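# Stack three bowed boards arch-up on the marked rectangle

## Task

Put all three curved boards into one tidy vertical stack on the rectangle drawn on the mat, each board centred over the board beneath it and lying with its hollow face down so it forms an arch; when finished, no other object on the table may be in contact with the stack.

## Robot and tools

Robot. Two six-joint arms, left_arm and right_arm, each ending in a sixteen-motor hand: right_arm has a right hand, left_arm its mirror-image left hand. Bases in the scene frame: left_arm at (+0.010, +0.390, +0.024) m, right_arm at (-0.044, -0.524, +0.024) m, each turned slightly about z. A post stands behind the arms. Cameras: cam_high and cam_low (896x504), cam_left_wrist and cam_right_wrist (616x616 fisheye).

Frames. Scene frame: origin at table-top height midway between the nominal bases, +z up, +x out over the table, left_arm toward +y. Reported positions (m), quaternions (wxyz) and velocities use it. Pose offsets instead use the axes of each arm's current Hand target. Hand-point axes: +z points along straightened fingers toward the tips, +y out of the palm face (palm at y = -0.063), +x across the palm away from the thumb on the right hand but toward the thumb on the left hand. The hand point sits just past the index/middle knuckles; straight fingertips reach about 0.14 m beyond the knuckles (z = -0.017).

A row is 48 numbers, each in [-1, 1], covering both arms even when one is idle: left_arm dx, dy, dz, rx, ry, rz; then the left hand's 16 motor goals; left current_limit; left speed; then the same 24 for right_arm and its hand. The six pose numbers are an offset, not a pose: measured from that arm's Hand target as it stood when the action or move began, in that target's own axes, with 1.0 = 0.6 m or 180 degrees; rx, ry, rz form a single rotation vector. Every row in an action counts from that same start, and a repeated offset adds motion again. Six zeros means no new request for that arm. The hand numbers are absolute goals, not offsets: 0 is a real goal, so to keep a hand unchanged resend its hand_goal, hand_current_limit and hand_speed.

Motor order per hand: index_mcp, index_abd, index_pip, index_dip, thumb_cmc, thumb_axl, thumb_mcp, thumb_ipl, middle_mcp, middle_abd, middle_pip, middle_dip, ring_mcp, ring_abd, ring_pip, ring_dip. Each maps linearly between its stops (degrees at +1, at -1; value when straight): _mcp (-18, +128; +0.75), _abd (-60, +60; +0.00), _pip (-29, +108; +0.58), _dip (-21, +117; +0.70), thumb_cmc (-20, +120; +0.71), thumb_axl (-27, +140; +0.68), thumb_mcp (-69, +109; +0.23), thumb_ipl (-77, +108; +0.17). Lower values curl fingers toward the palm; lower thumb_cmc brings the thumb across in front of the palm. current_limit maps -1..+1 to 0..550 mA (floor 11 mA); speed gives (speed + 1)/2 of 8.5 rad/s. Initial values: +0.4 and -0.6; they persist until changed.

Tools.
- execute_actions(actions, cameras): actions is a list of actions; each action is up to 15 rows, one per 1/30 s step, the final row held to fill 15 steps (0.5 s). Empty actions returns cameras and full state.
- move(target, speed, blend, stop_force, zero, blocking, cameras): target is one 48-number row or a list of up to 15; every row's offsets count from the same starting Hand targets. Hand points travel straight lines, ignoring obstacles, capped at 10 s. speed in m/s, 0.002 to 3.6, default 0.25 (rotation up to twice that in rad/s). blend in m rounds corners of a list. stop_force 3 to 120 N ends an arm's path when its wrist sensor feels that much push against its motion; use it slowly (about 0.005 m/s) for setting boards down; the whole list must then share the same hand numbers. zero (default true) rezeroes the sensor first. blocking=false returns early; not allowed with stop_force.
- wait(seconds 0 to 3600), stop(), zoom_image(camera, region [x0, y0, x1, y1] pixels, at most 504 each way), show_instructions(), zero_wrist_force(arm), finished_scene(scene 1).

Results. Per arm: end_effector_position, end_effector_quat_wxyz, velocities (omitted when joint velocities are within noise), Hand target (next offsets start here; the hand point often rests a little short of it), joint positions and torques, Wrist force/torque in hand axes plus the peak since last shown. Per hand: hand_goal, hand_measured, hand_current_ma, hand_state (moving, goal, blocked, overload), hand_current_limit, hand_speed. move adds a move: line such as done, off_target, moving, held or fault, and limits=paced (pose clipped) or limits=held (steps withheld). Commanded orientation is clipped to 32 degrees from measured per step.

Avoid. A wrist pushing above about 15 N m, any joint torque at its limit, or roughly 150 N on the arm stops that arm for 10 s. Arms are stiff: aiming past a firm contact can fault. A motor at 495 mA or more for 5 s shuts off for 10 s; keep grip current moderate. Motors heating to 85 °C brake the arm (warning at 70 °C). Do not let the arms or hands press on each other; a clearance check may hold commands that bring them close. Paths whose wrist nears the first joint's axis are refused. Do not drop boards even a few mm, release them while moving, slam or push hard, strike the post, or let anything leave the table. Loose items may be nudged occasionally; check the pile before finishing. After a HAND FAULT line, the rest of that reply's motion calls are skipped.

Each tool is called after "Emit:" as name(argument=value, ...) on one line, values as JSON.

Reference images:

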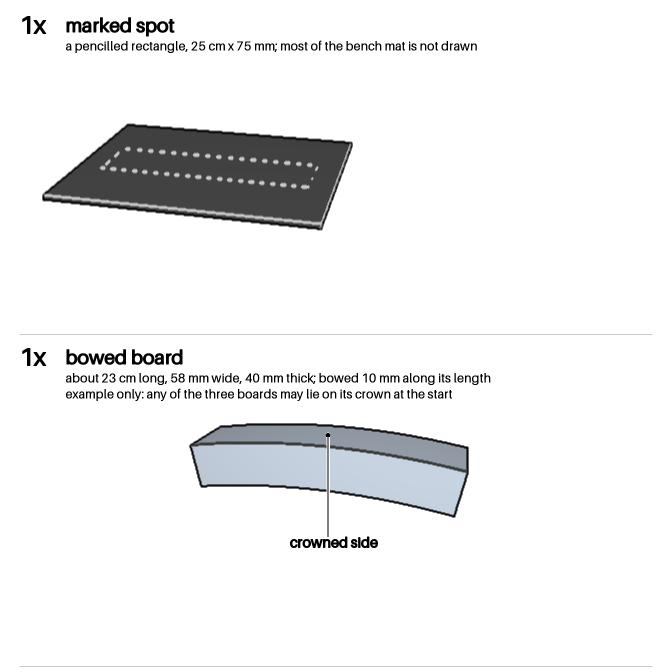

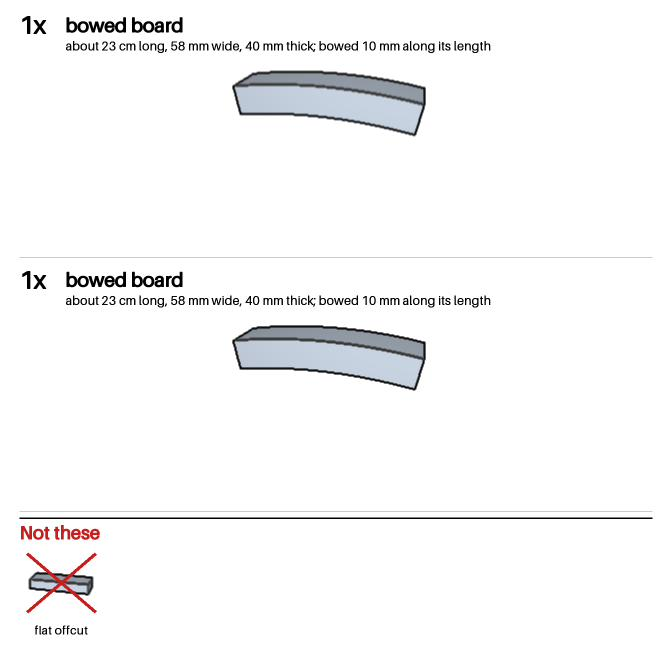

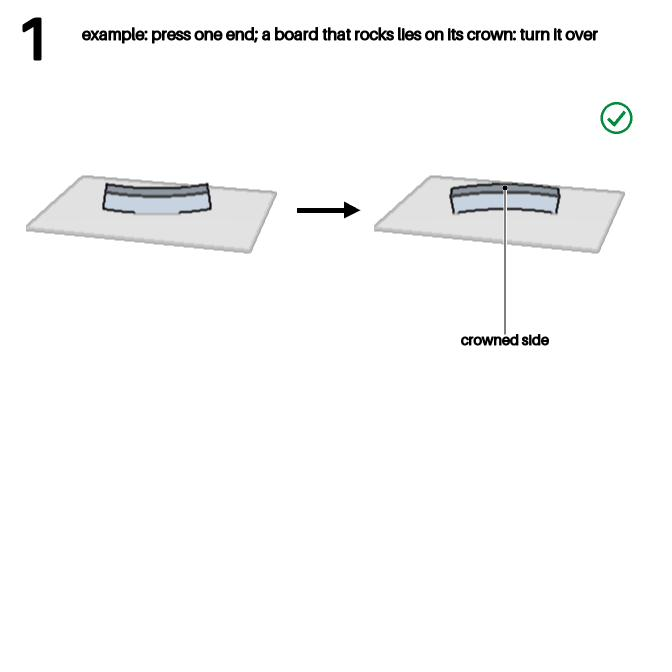

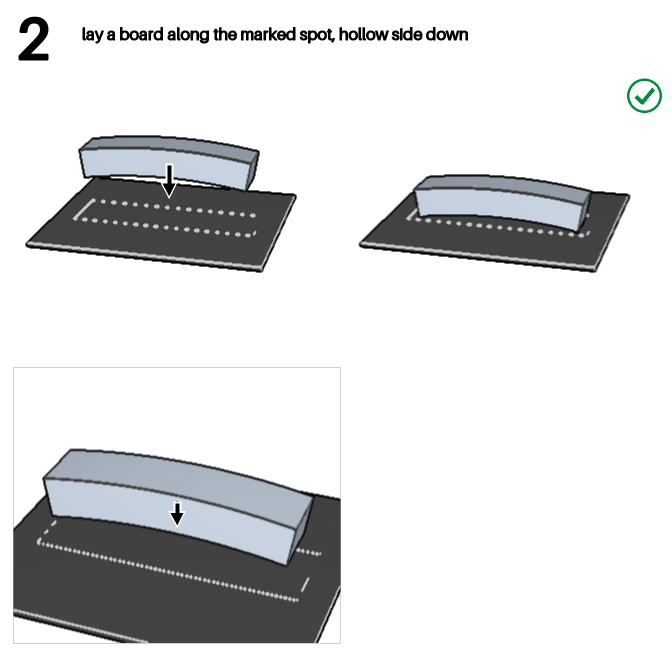

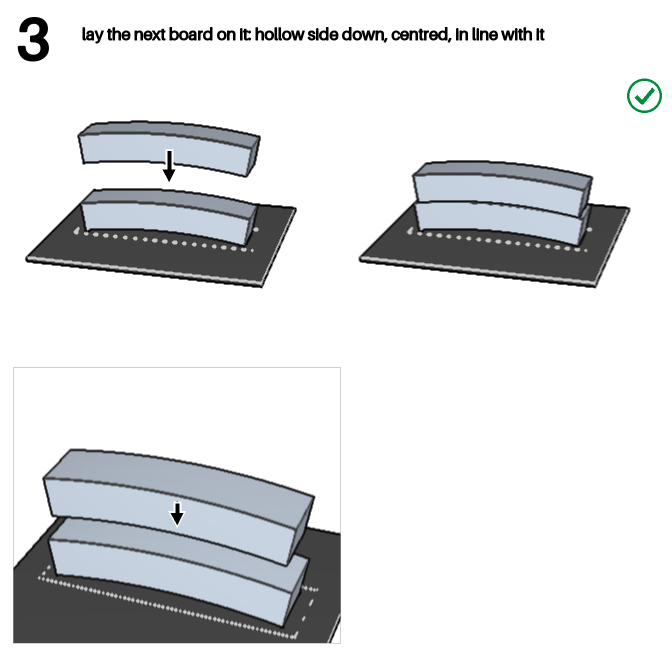

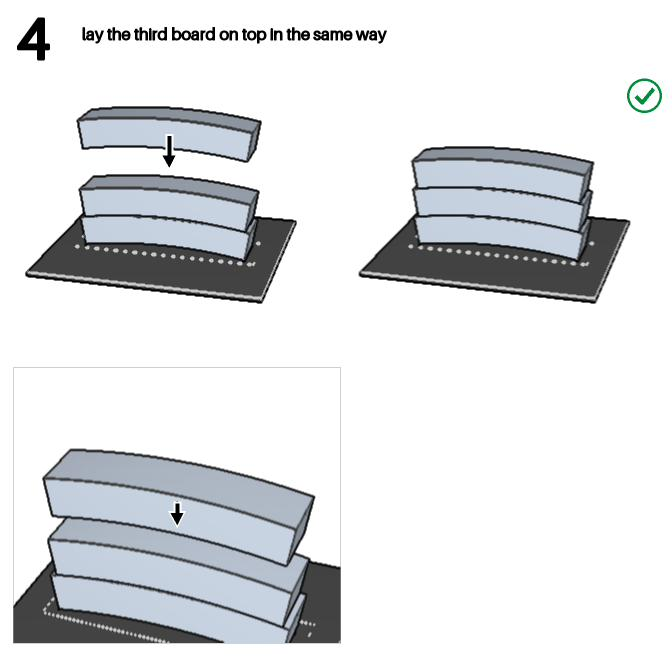

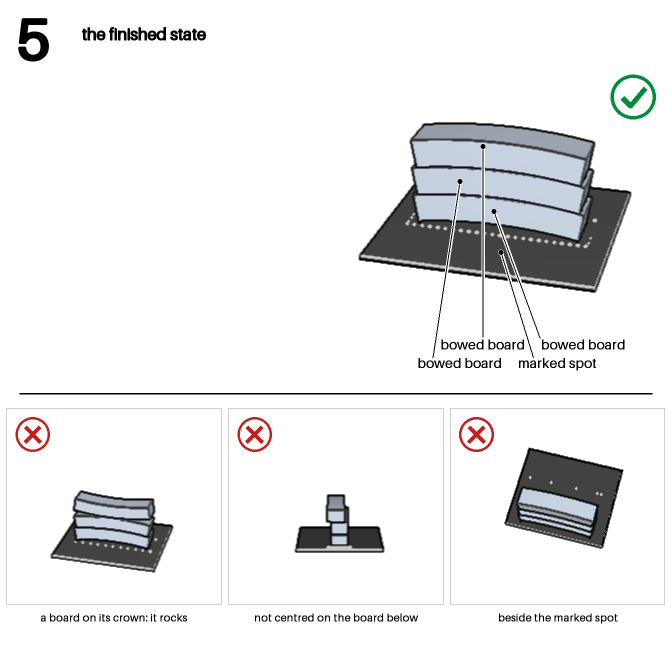

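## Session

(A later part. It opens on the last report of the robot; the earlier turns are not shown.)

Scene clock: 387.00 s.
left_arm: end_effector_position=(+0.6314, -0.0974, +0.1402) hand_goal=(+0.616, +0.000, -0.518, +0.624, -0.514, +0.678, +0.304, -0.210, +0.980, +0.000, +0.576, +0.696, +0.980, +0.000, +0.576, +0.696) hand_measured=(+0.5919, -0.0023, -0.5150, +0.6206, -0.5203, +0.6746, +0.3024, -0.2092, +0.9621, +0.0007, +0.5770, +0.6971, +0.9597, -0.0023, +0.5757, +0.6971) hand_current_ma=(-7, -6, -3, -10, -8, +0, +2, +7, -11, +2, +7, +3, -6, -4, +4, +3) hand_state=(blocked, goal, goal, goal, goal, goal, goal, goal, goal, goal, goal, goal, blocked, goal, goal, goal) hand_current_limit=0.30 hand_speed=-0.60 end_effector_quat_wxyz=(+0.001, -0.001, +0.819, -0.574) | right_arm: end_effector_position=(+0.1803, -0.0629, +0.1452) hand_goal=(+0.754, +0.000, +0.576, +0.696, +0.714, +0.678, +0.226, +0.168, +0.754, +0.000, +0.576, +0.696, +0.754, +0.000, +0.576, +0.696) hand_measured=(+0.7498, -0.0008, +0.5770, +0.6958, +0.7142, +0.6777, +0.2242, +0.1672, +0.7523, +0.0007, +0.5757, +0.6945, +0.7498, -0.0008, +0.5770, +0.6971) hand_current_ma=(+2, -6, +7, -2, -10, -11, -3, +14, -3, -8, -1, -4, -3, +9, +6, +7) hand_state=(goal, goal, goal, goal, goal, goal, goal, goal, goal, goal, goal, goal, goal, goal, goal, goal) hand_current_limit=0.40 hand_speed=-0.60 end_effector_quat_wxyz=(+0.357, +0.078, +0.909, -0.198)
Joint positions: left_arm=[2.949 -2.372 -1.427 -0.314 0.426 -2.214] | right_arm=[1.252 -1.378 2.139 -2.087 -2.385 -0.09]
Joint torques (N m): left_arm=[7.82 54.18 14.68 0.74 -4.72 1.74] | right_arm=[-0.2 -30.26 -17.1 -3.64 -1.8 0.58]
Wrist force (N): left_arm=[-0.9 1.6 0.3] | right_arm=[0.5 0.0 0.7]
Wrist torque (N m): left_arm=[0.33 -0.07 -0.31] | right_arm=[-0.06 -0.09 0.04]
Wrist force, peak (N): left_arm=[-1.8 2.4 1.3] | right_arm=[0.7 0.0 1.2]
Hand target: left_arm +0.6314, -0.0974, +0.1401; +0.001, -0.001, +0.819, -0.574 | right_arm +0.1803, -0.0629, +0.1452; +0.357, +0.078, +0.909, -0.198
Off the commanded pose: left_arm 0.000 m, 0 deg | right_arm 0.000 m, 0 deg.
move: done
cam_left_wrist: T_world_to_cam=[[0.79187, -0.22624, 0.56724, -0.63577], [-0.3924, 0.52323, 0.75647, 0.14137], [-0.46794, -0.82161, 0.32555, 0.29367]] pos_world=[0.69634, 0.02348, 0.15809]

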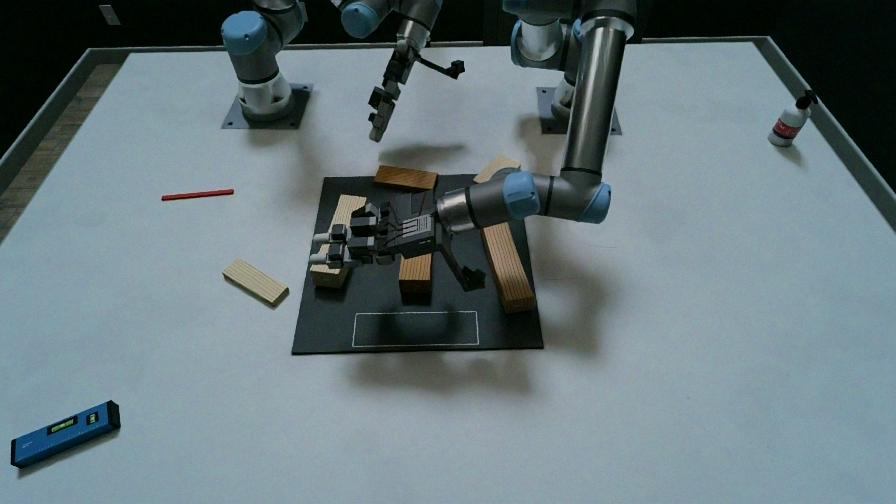

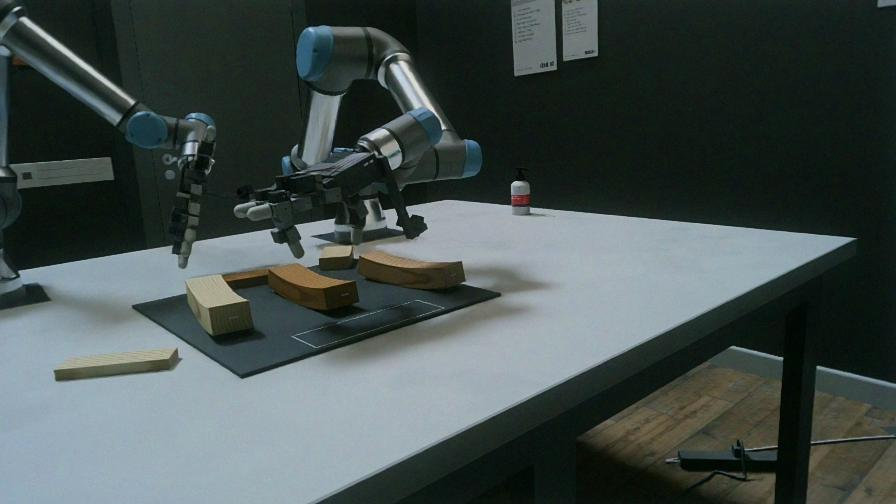

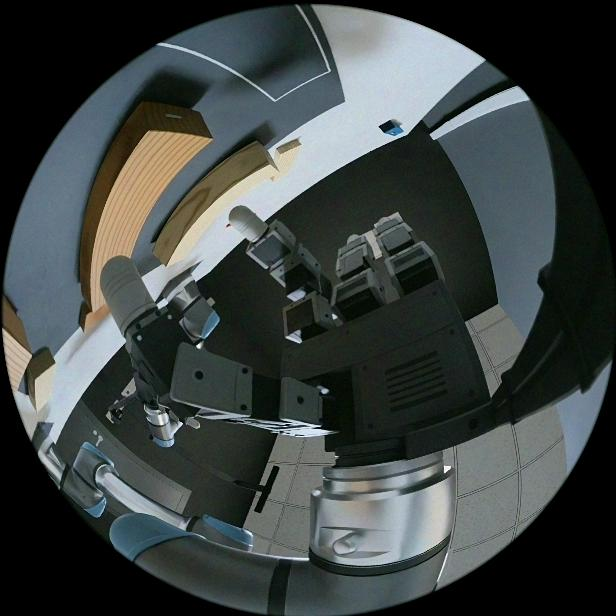

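Emit:
move(target=[0,0.1331,0.0485,0,0,0, 0.616,0,-0.518,0.623,-0.514,0.677,0.303,-0.211,0.98,0,0.576,0.696,0.98,0,0.576,0.696,0.3,-0.6, 0,0,0,0,0,0,0.754,0,0.576,0.696,0.714,0.678,0.226,0.168,0.754,0,0.576,0.696,0.754,0,0.576,0.696,0.4,-0.6], speed=0.06, stop_force=10, cameras=["cam_high","cam_low","cam_left_wrist"])

Emit:
zoom_image(camera="cam_low", region=[170, 150, 470, 370])

Emit:
zoom_image(camera="cam_left_wrist", region=[80, 100, 380, 400])

Scene clock: 395.93 s.
left_arm: end_effector_position=(+0.6315, -0.0975, +0.0552) hand_goal=(+0.616, +0.000, -0.518, +0.624, -0.514, +0.678, +0.304, -0.210, +0.980, +0.000, +0.576, +0.696, +0.980, +0.000, +0.576, +0.696) hand_measured=(+0.5919, -0.0023, -0.5163, +0.6219, -0.5203, +0.6756, +0.3024, -0.2092, +0.9621, +0.0007, +0.5757, +0.6958, +0.9597, -0.0023, +0.5757, +0.6958) hand_current_ma=(+0, -4, -6, -8, -17, -3, -2, -4, -3, -9, +10, -3, -12, -10, +0, -3) hand_state=(blocked, goal, goal, goal, goal, goal, goal, goal, goal, goal, goal, goal, blocked, goal, goal, goal) hand_current_limit=0.30 hand_speed=-0.60 end_effector_quat_wxyz=(+0.001, -0.001, +0.819, -0.574) | right_arm: end_effector_position=(+0.1803, -0.0629, +0.1452) hand_goal=(+0.754, +0.000, +0.576, +0.696, +0.714, +0.678, +0.226, +0.168, +0.754, +0.000, +0.576, +0.696, +0.754, +0.000, +0.576, +0.696) hand_measured=(+0.7511, +0.0007, +0.5770, +0.6945, +0.7142, +0.6777, +0.2252, +0.1681, +0.7523, +0.0007, +0.5770, +0.6958, +0.7498, +0.0007, +0.5757, +0.6958) hand_current_ma=(-4, -7, +8, -6, -7, -7, -5, +10, -9, -4, -5, -5, +1, +5, +2, +4) hand_state=(goal, goal, goal, goal, goal, goal, goal, goal, goal, goal, goal, goal, goal, goal, goal, goal) hand_current_limit=0.40 hand_speed=-0.60 end_effector_quat_wxyz=(+0.357, +0.078, +0.909, -0.198)
Joint positions: left_arm=[2.949 -2.507 -1.433 -0.173 0.426 -2.214] | right_arm=[1.252 -1.378 2.139 -2.087 -2.385 -0.09]
Joint torques (N m): left_arm=[-10.28 67.87 14.49 0.64 0.93 0.2] | right_arm=[0.05 -30.38 -17.6 -3.79 -2.04 0.69]
Wrist force (N): left_arm=[-1.1 1.9 0.2] | right_arm=[0.3 -0.3 0.9]
Wrist torque (N m): left_arm=[0.36 -0.07 -0.30] | right_arm=[-0.12 -0.06 0.02]
Wrist force, peak (N): left_arm=[-1.3 2.7 0.5] | right_arm=[1.0 0.1 0.9]
Hand target: left_arm +0.6315, -0.0975, +0.0551; +0.001, -0.001, +0.819, -0.574 | right_arm +0.1803, -0.0629, +0.1452; +0.357, +0.078, +0.909, -0.198
Off the commanded pose: left_arm 0.000 m, 0 deg | right_arm 0.000 m, 0 deg.
move: done
cam_left_wrist: T_world_to_cam=[[0.7919, -0.22617, 0.56722, -0.58768], [-0.39242, 0.5232, 0.75648, 0.20577], [-0.46786, -0.82165, 0.32557, 0.32125]] pos_world=[0.69644, 0.02338, 0.07309]

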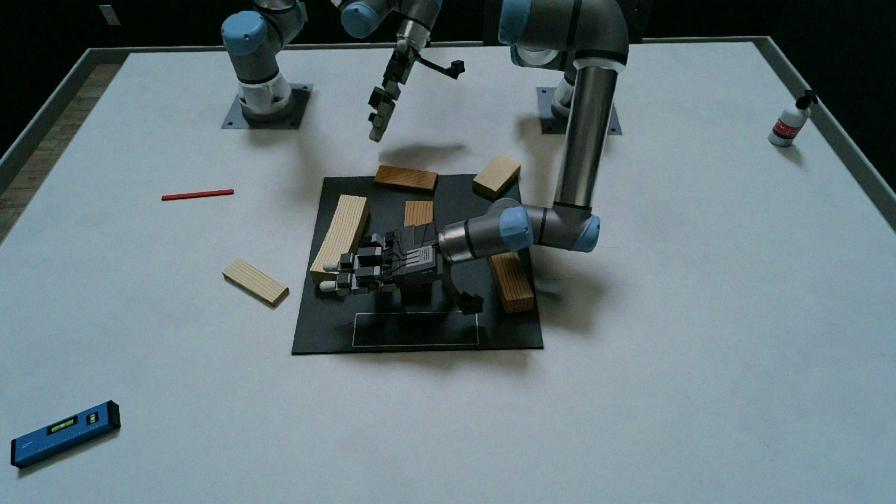

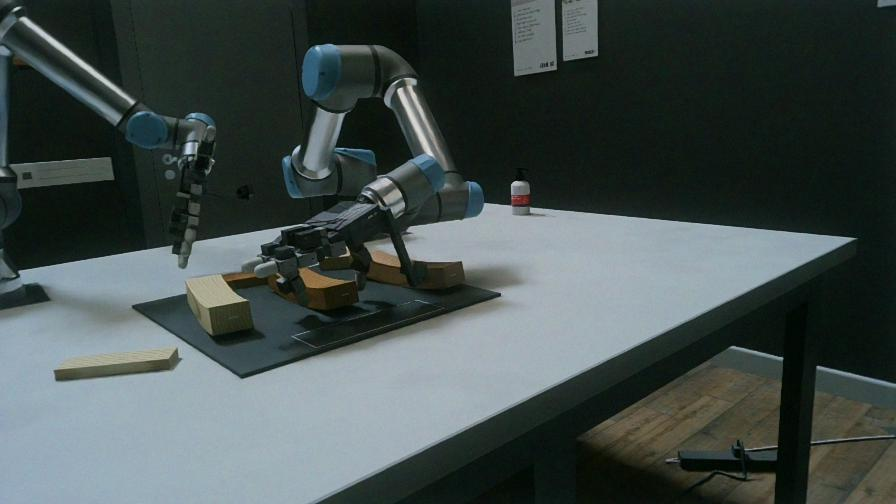

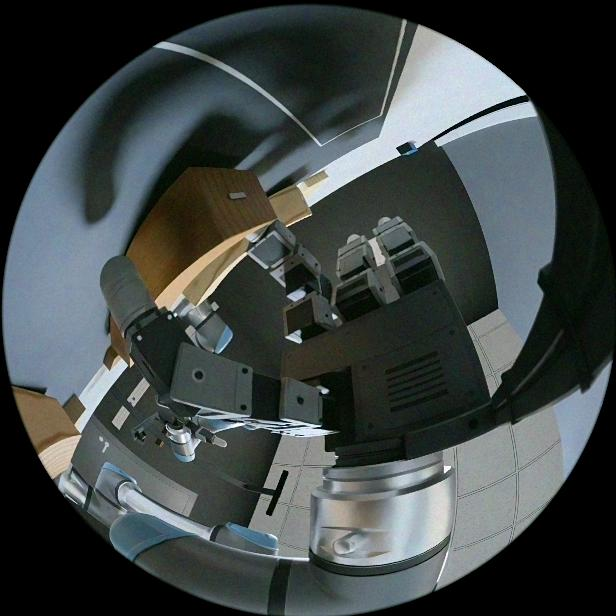

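Scaled by 1.680 from the camera's image (finer frame: 1280x720).

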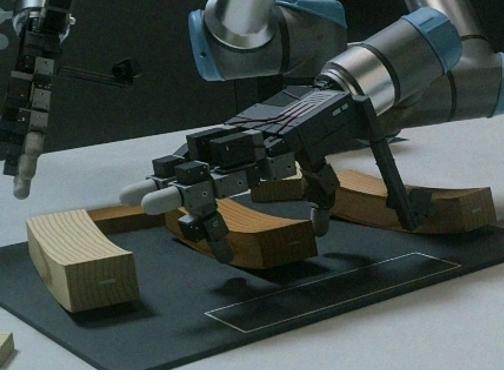

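Scaled by 1.680 from the camera's image (finer frame: 880x880).

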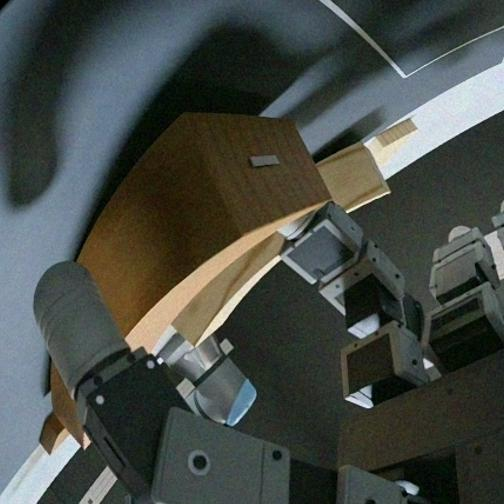

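Emit:
move(target=[0,0,0,0,0,0, 0.40,0,-0.518,0.623,-0.514,0.677,0.11,-0.211,0.98,0,0.576,0.696,0.98,0,0.576,0.696,0.1,-0.85, 0,0,0,0,0,0,0.754,0,0.576,0.696,0.714,0.678,0.226,0.168,0.754,0,0.576,0.696,0.754,0,0.576,0.696,0.4,-0.6], cameras=["cam_left_wrist"])

Emit:
zoom_image(camera="cam_left_wrist", region=[80, 100, 380, 400])

Scene clock: 400.10 s.
left_arm: end_effector_position=(+0.6315, -0.0975, +0.0552) hand_goal=(+0.400, +0.000, -0.518, +0.624, -0.514, +0.678, +0.110, -0.210, +0.980, +0.000, +0.576, +0.696, +0.980, +0.000, +0.576, +0.696) hand_measured=(+0.4797, -0.0125, -0.5009, +0.6283, -0.5203, +0.6735, +0.1668, -0.1987, +0.9621, +0.0007, +0.5757, +0.6958, +0.9597, -0.0008, +0.5757, +0.6958) hand_current_ma=(+63, -6, +5, -3, -5, +1, +47, +2, -1, -3, -2, -14, -1, +2, -4, +5) hand_state=(blocked, goal, goal, goal, goal, goal, blocked, goal, goal, goal, goal, goal, blocked, goal, goal, goal) hand_current_limit=0.10 hand_speed=-0.85 end_effector_quat_wxyz=(+0.001, -0.001, +0.819, -0.574) | right_arm: end_effector_position=(+0.1803, -0.0629, +0.1452) hand_goal=(+0.754, +0.000, +0.576, +0.696, +0.714, +0.678, +0.226, +0.168, +0.754, +0.000, +0.576, +0.696, +0.754, +0.000, +0.576, +0.696) hand_measured=(+0.7498, -0.0008, +0.5770, +0.6958, +0.7142, +0.6767, +0.2242, +0.1672, +0.7511, -0.0008, +0.5770, +0.6958, +0.7498, -0.0008, +0.5770, +0.6958) hand_current_ma=(+3, -2, +4, -6, -7, -11, -9, +5, -13, -6, -6, -5, -4, +4, +0, +7) hand_state=(goal, goal, goal, goal, goal, goal, goal, goal, goal, goal, goal, goal, goal, goal, goal, goal) hand_current_limit=0.40 hand_speed=-0.60 end_effector_quat_wxyz=(+0.357, +0.078, +0.909, -0.198)
Joint positions: left_arm=[2.949 -2.507 -1.434 -0.173 0.426 -2.214] | right_arm=[1.252 -1.378 2.139 -2.087 -2.385 -0.09]
Joint torques (N m): left_arm=[-9.61 66.96 4.23 0.71 0.81 1.52] | right_arm=[-0.67 -30.88 -18.36 -3.83 -1.85 0.63]
Wrist force (N): left_arm=[-1.8 0.8 0.4] | right_arm=[0.4 -0.3 0.8]
Wrist torque (N m): left_arm=[0.30 -0.06 -0.28] | right_arm=[-0.11 -0.07 0.03]
Wrist force, peak (N): left_arm=[-1.3 2.2 0.3] | right_arm=[0.7 0.1 1.1]
Hand target: left_arm +0.6315, -0.0975, +0.0551; +0.001, -0.001, +0.819, -0.574 | right_arm +0.1803, -0.0629, +0.1452; +0.357, +0.078, +0.909, -0.198
Off the commanded pose: left_arm 0.000 m, 0 deg | right_arm 0.000 m, 0 deg.
move: done
cam_left_wrist: T_world_to_cam=[[0.79187, -0.22624, 0.56724, -0.5876], [-0.3924, 0.52323, 0.75647, 0.20583], [-0.46794, -0.82161, 0.32555, 0.32134]] pos_world=[0.69644, 0.02338, 0.07299]

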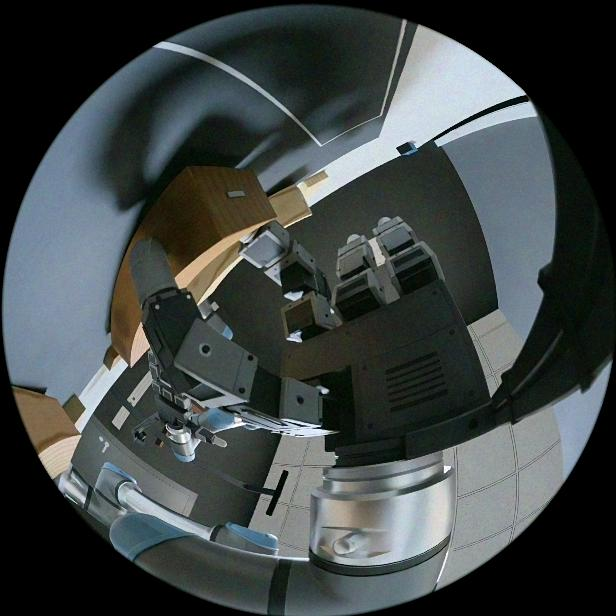

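Scaled by 1.680 from the camera's image (finer frame: 880x880).

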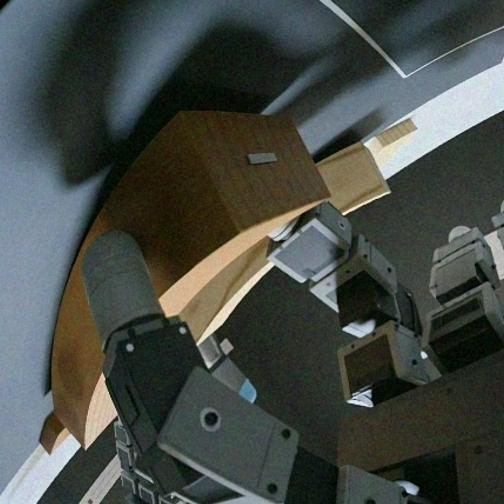

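Emit:
move(target=[0,0,0,0,0,0, 0.17,0,-0.66,0.60,-0.514,0.677,-0.14,-0.35,0.98,0,0.576,0.696,0.98,0,0.576,0.696,0.5,-0.85, 0,0,0,0,0,0,0.754,0,0.576,0.696,0.714,0.678,0.226,0.168,0.754,0,0.576,0.696,0.754,0,0.576,0.696,0.4,-0.6], cameras=["cam_left_wrist"])

Emit:
zoom_image(camera="cam_left_wrist", region=[80, 100, 380, 400])

Scene clock: 405.40 s.
left_arm: end_effector_position=(+0.6315, -0.0975, +0.0552) hand_goal=(+0.170, +0.000, -0.660, +0.600, -0.514, +0.678, -0.140, -0.350, +0.980, +0.000, +0.576, +0.696, +0.980, +0.000, +0.576, +0.696) hand_measured=(+0.4809, -0.0110, -0.5047, +0.6308, -0.5215, +0.6735, +0.1668, -0.2082, +0.9609, +0.0021, +0.5757, +0.6971, +0.9597, -0.0008, +0.5770, +0.6958) hand_current_ma=(+409, -8, +142, +0, -4, +7, +413, +208, -5, +2, +2, -4, -16, +4, +3, +7) hand_state=(moving, goal, blocked, blocked, goal, goal, blocked, blocked, goal, goal, goal, goal, blocked, goal, goal, goal) hand_current_limit=0.50 hand_speed=-0.85 end_effector_quat_wxyz=(+0.001, -0.001, +0.819, -0.574) | right_arm: end_effector_position=(+0.1803, -0.0629, +0.1452) hand_goal=(+0.754, +0.000, +0.576, +0.696, +0.714, +0.678, +0.226, +0.168, +0.754, +0.000, +0.576, +0.696, +0.754, +0.000, +0.576, +0.696) hand_measured=(+0.7511, +0.0007, +0.5770, +0.6958, +0.7129, +0.6777, +0.2252, +0.1681, +0.7511, -0.0023, +0.5757, +0.6958, +0.7498, -0.0008, +0.5770, +0.6971) hand_current_ma=(-1, -6, +6, -8, -3, -12, -8, +8, -7, -6, -3, -3, -4, +0, +2, +6) hand_state=(goal, goal, goal, goal, goal, goal, goal, goal, goal, goal, goal, goal, goal, goal, goal, goal) hand_current_limit=0.40 hand_speed=-0.60 end_effector_quat_wxyz=(+0.357, +0.078, +0.909, -0.198)
Joint positions: left_arm=[2.949 -2.507 -1.434 -0.173 0.426 -2.214] | right_arm=[1.252 -1.378 2.139 -2.087 -2.385 -0.09]
Joint torques (N m): left_arm=[-2.82 58.49 6.01 0.73 0.87 1.55] | right_arm=[-0.72 -30.7 -17.34 -3.96 -2 0.5]
Wrist force (N): left_arm=[-1.2 1.3 -0.1] | right_arm=[0.3 0.1 0.8]
Wrist torque (N m): left_arm=[0.40 -0.07 -0.29] | right_arm=[-0.05 -0.07 0.03]
Wrist force, peak (N): left_arm=[-2.2 0.8 0.5] | right_arm=[0.7 0.1 1.1]
Hand target: left_arm +0.6315, -0.0975, +0.0551; +0.001, -0.001, +0.819, -0.574 | right_arm +0.1803, -0.0629, +0.1452; +0.357, +0.078, +0.909, -0.198
Off the commanded pose: left_arm 0.000 m, 0 deg | right_arm 0.000 m, 0 deg.
move: done
cam_left_wrist: T_world_to_cam=[[0.79187, -0.22624, 0.56724, -0.5876], [-0.3924, 0.52323, 0.75647, 0.20583], [-0.46794, -0.82161, 0.32555, 0.32134]] pos_world=[0.69644, 0.02338, 0.07299]

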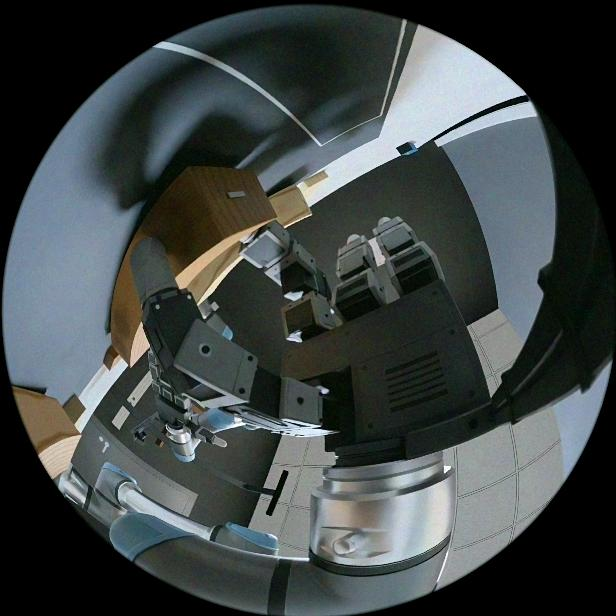

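Scaled by 1.680 from the camera's image (finer frame: 880x880).

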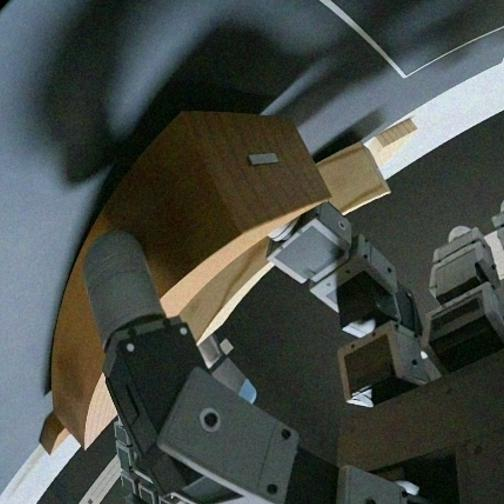

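Emit:
move(target=[[0.0267,-0.0752,-0.0274,0,0,0, 0.17,0,-0.66,0.60,-0.514,0.677,-0.14,-0.35,0.98,0,0.576,0.696,0.98,0,0.576,0.696,0.5,-0.85, 0,0,0,0,0,0,0.754,0,0.576,0.696,0.714,0.678,0.226,0.168,0.754,0,0.576,0.696,0.754,0,0.576,0.696,0.4,-0.6],[0.070,-0.1394,-0.0507,0,0,0, 0.17,0,-0.66,0.60,-0.514,0.677,-0.14,-0.35,0.98,0,0.576,0.696,0.98,0,0.576,0.696,0.5,-0.85, 0,0,0,0,0,0,0.754,0,0.576,0.696,0.714,0.678,0.226,0.168,0.754,0,0.576,0.696,0.754,0,0.576,0.696,0.4,-0.6]], speed=0.05, blend=[0.02,0], cameras=["cam_high","cam_low","cam_left_wrist"])

Emit:
zoom_image(camera="cam_low", region=[170, 130, 470, 350])

Emit:
zoom_image(camera="cam_left_wrist", region=[80, 100, 380, 400])

Scene clock: 414.63 s.
left_arm: end_effector_position=(+0.5892, -0.0975, +0.1441) hand_goal=(+0.170, +0.000, -0.660, +0.600, -0.514, +0.678, -0.140, -0.350, +0.980, +0.000, +0.576, +0.696, +0.980, +0.000, +0.576, +0.696) hand_measured=(+0.4809, -0.0198, -0.5021, +0.6550, -0.5266, +0.6746, +0.1579, -0.2073, +0.9621, -0.0008, +0.5757, +0.6971, +0.9585, -0.0008, +0.5782, +0.6958) hand_current_ma=(+420, -11, +154, +18, -26, -5, +405, +197, -14, -6, -2, -8, -4, -6, +5, +4) hand_state=(blocked, blocked, blocked, blocked, goal, goal, blocked, blocked, goal, goal, goal, goal, blocked, goal, goal, goal) hand_current_limit=0.50 hand_speed=-0.85 end_effector_quat_wxyz=(+0.001, -0.001, +0.819, -0.574) | right_arm: end_effector_position=(+0.1803, -0.0629, +0.1452) hand_goal=(+0.754, +0.000, +0.576, +0.696, +0.714, +0.678, +0.226, +0.168, +0.754, +0.000, +0.576, +0.696, +0.754, +0.000, +0.576, +0.696) hand_measured=(+0.7498, +0.0007, +0.5770, +0.6971, +0.7142, +0.6777, +0.2252, +0.1672, +0.7498, -0.0008, +0.5770, +0.6971, +0.7486, +0.0007, +0.5770, +0.6958) hand_current_ma=(-1, -4, +6, -3, -11, -12, -4, +9, -12, -8, -6, -4, -5, +6, +2, +8) hand_state=(goal, goal, goal, goal, goal, goal, goal, goal, goal, goal, goal, goal, goal, goal, goal, goal) hand_current_limit=0.40 hand_speed=-0.60 end_effector_quat_wxyz=(+0.357, +0.078, +0.909, -0.198)
Joint positions: left_arm=[2.933 -2.302 -1.559 -0.224 0.435 -2.245] | right_arm=[1.252 -1.378 2.139 -2.087 -2.385 -0.09]
Joint torques (N m): left_arm=[-0.49 40.52 33.61 2.82 0.24 1.09] | right_arm=[-0.81 -31.2 -17.8 -3.91 -2.04 0.62]
Wrist force (N): left_arm=[-2.4 3.2 1.1] | right_arm=[0.5 -0.2 0.8]
Wrist torque (N m): left_arm=[0.45 -0.11 -0.17] | right_arm=[-0.09 -0.08 0.03]
Wrist force, peak (N): left_arm=[-2.4 4.4 1.4] | right_arm=[0.8 -0.1 1.2]
Hand target: left_arm +0.5894, -0.0975, +0.1441; +0.001, -0.001, +0.819, -0.574 | right_arm +0.1803, -0.0629, +0.1452; +0.357, +0.078, +0.909, -0.198
Off the commanded pose: left_arm 0.000 m, 0 deg | right_arm 0.000 m, 0 deg.
move: done
cam_left_wrist: T_world_to_cam=[[0.7922, -0.22626, 0.56676, -0.60473], [-0.39199, 0.52313, 0.75676, 0.1216], [-0.46772, -0.82167, 0.32573, 0.2724]] pos_world=[0.65414, 0.02338, 0.16199]

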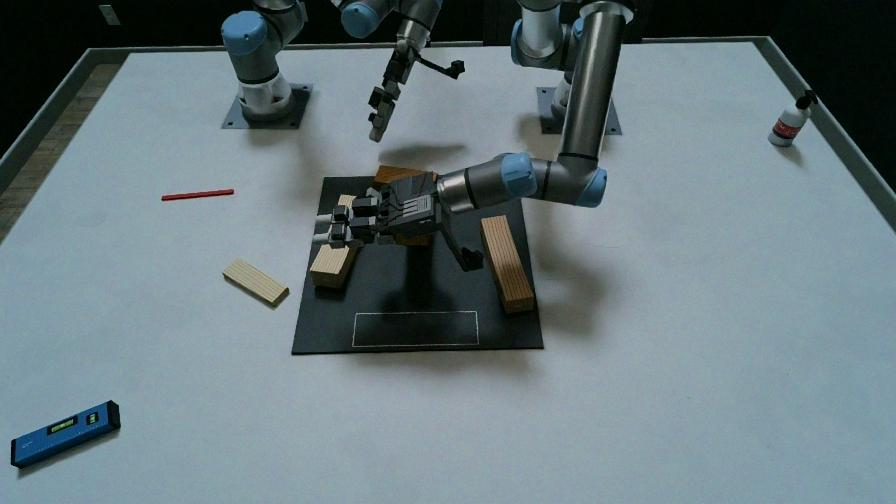

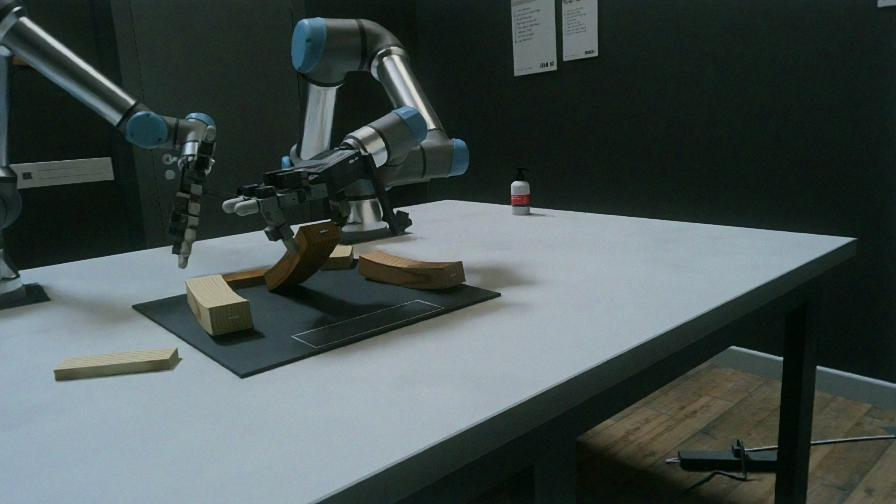

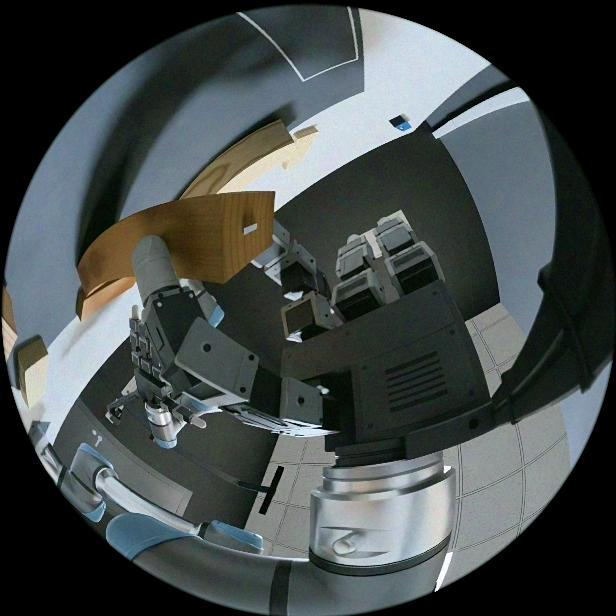

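Scaled by 1.680 from the camera's image (finer frame: 1280x720).

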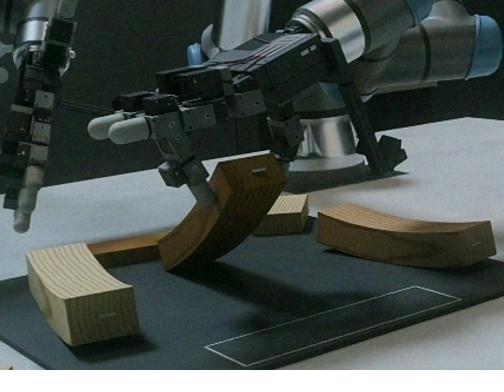

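Scaled by 1.680 from the camera's image (finer frame: 880x880).

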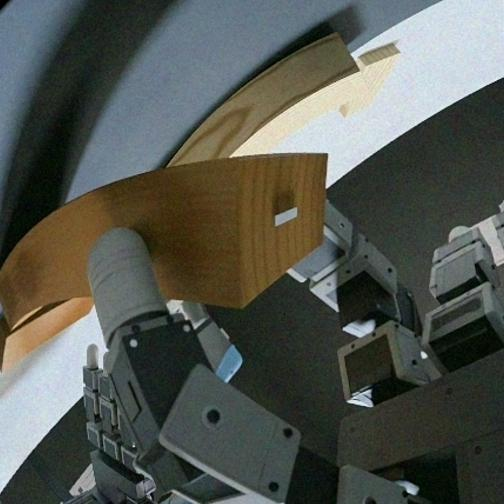

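Emit:
move(target=[[0.0825,-0.0689,-0.0251,0,0,0, 0.17,0,-0.66,0.60,-0.514,0.677,-0.14,-0.35,0.98,0,0.576,0.696,0.98,0,0.576,0.696,0.5,-0.85, 0,0,0,0,0,0,0.754,0,0.576,0.696,0.714,0.678,0.226,0.168,0.754,0,0.576,0.696,0.754,0,0.576,0.696,0.4,-0.6],[0.1567,-0.0971,-0.0353,0,0,0, 0.17,0,-0.66,0.60,-0.514,0.677,-0.14,-0.35,0.98,0,0.576,0.696,0.98,0,0.576,0.696,0.5,-0.85, 0,0,0,0,0,0,0.754,0,0.576,0.696,0.714,0.678,0.226,0.168,0.754,0,0.576,0.696,0.754,0,0.576,0.696,0.4,-0.6]], speed=0.05, blend=[0.02,0], cameras=["cam_high","cam_low","cam_left_wrist"])

Emit:
zoom_image(camera="cam_low", region=[170, 110, 470, 330])

Emit:
zoom_image(camera="cam_left_wrist", region=[80, 100, 380, 400])

Scene clock: 424.73 s.
left_arm: end_effector_position=(+0.4951, -0.0978, +0.2061) hand_goal=(+0.170, +0.000, -0.660, +0.600, -0.514, +0.678, -0.140, -0.350, +0.980, +0.000, +0.576, +0.696, +0.980, +0.000, +0.576, +0.696) hand_measured=(+0.4833, -0.0330, -0.5021, +0.6665, -0.5956, +0.6546, +0.1589, -0.2368, +0.9609, +0.0007, +0.5770, +0.6971, +0.9585, -0.0008, +0.5770, +0.6958) hand_current_ma=(+415, -11, +146, +26, -65, -3, +419, +137, -13, -9, -7, -13, -13, -2, +2, +0) hand_state=(blocked, blocked, blocked, blocked, blocked, blocked, blocked, blocked, goal, goal, goal, goal, blocked, goal, goal, goal) hand_current_limit=0.50 hand_speed=-0.85 end_effector_quat_wxyz=(+0.001, -0.001, +0.819, -0.574) end_effector_velocity=(+0.002, +0.000, -0.001) end_effector_angular_velocity=(+0.001, -0.002, +0.001) | right_arm: end_effector_position=(+0.1803, -0.0629, +0.1452) hand_goal=(+0.754, +0.000, +0.576, +0.696, +0.714, +0.678, +0.226, +0.168, +0.754, +0.000, +0.576, +0.696, +0.754, +0.000, +0.576, +0.696) hand_measured=(+0.7511, -0.0008, +0.5770, +0.6958, +0.7142, +0.6777, +0.2252, +0.1672, +0.7511, +0.0007, +0.5770, +0.6958, +0.7498, -0.0008, +0.5770, +0.6958) hand_current_ma=(+0, -7, +9, -8, -2, -12, -6, +5, -10, -7, -6, -2, -1, +4, -5, +7) hand_state=(goal, goal, goal, goal, goal, goal, goal, goal, goal, goal, goal, goal, goal, goal, goal, goal) hand_current_limit=0.40 hand_speed=-0.60 end_effector_quat_wxyz=(+0.357, +0.078, +0.909, -0.198)
Joint positions: left_arm=[2.89 -2.072 -1.791 -0.151 0.462 -2.323] | right_arm=[1.252 -1.378 2.139 -2.087 -2.385 -0.09]
Joint velocities: left_arm=[0.001 -0.004 0.005 -0.002 0.001 0.002] | right_arm=[within noise]
Joint torques (N m): left_arm=[5.29 25.38 29.56 -0.24 -0.39 1.66] | right_arm=[-0.02 -31.42 -18.29 -3.99 -1.96 0.66]
Wrist force (N): left_arm=[-4.7 -5.2 -1.8] | right_arm=[0.7 -0.2 0.8]
Wrist torque (N m): left_arm=[-0.01 -0.11 -0.19] | right_arm=[-0.10 -0.12 0.06]
Wrist force, peak (N): left_arm=[-5.1 -5.3 -1.9] | right_arm=[0.5 -0.3 1.3]
Hand target: left_arm +0.4953, -0.0977, +0.2061; +0.001, -0.001, +0.819, -0.574 | right_arm +0.1803, -0.0629, +0.1452; +0.357, +0.078, +0.909, -0.198
Off the commanded pose: left_arm 0.000 m, 0 deg | right_arm 0.000 m, 0 deg.
move: done
cam_left_wrist: T_world_to_cam=[[0.79192, -0.22631, 0.56714, -0.56537], [-0.3923, 0.5232, 0.75655, 0.03815], [-0.46794, -0.82161, 0.32555, 0.20824]] pos_world=[0.56014, 0.02318, 0.22399]

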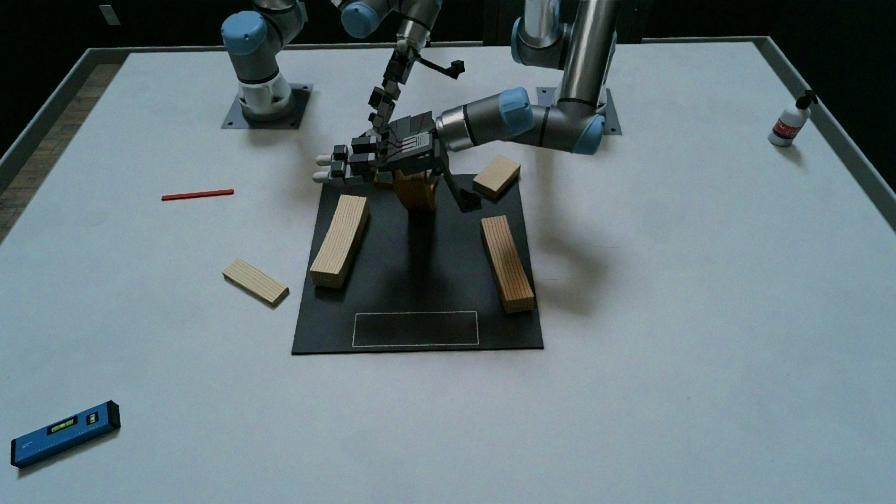

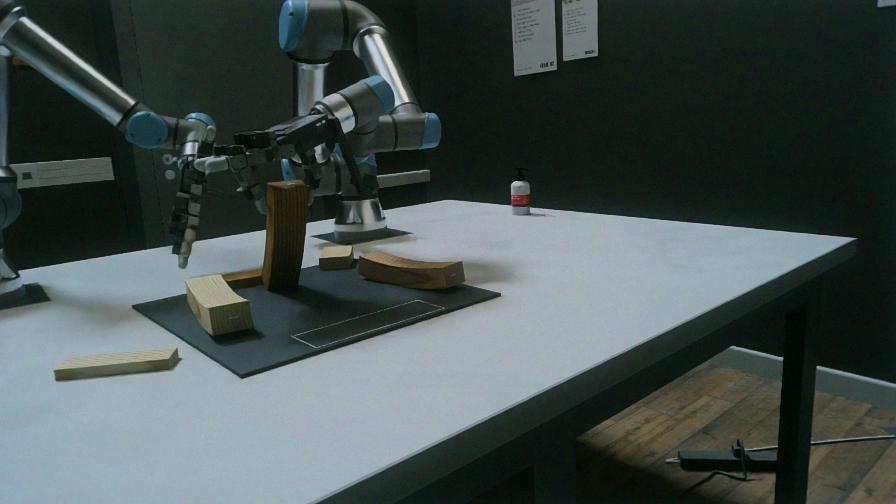

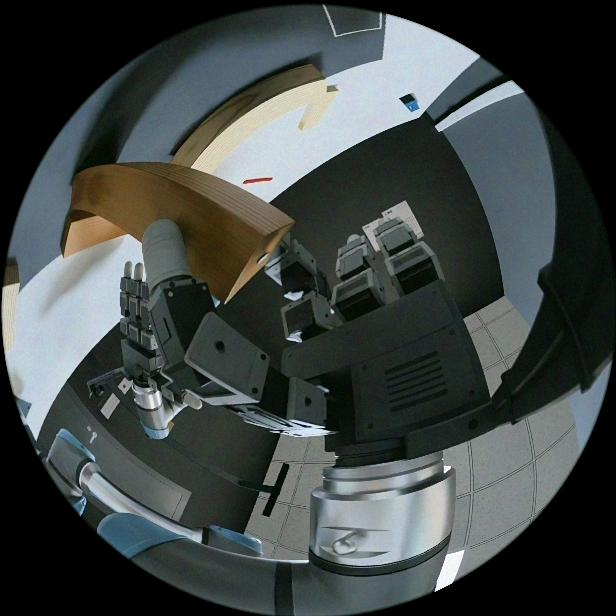

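Scaled by 1.680 from the camera's image (finer frame: 1280x720).

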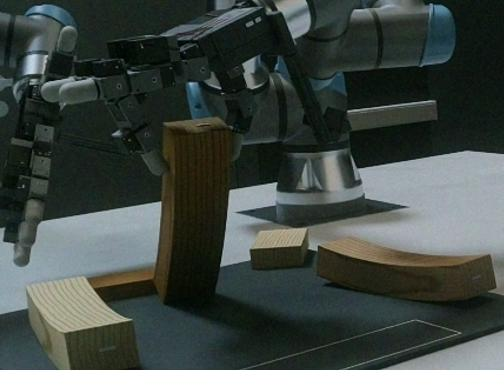

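Scaled by 1.680 from the camera's image (finer frame: 880x880).

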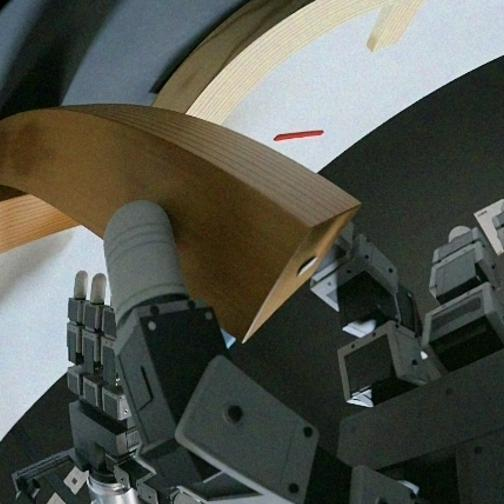

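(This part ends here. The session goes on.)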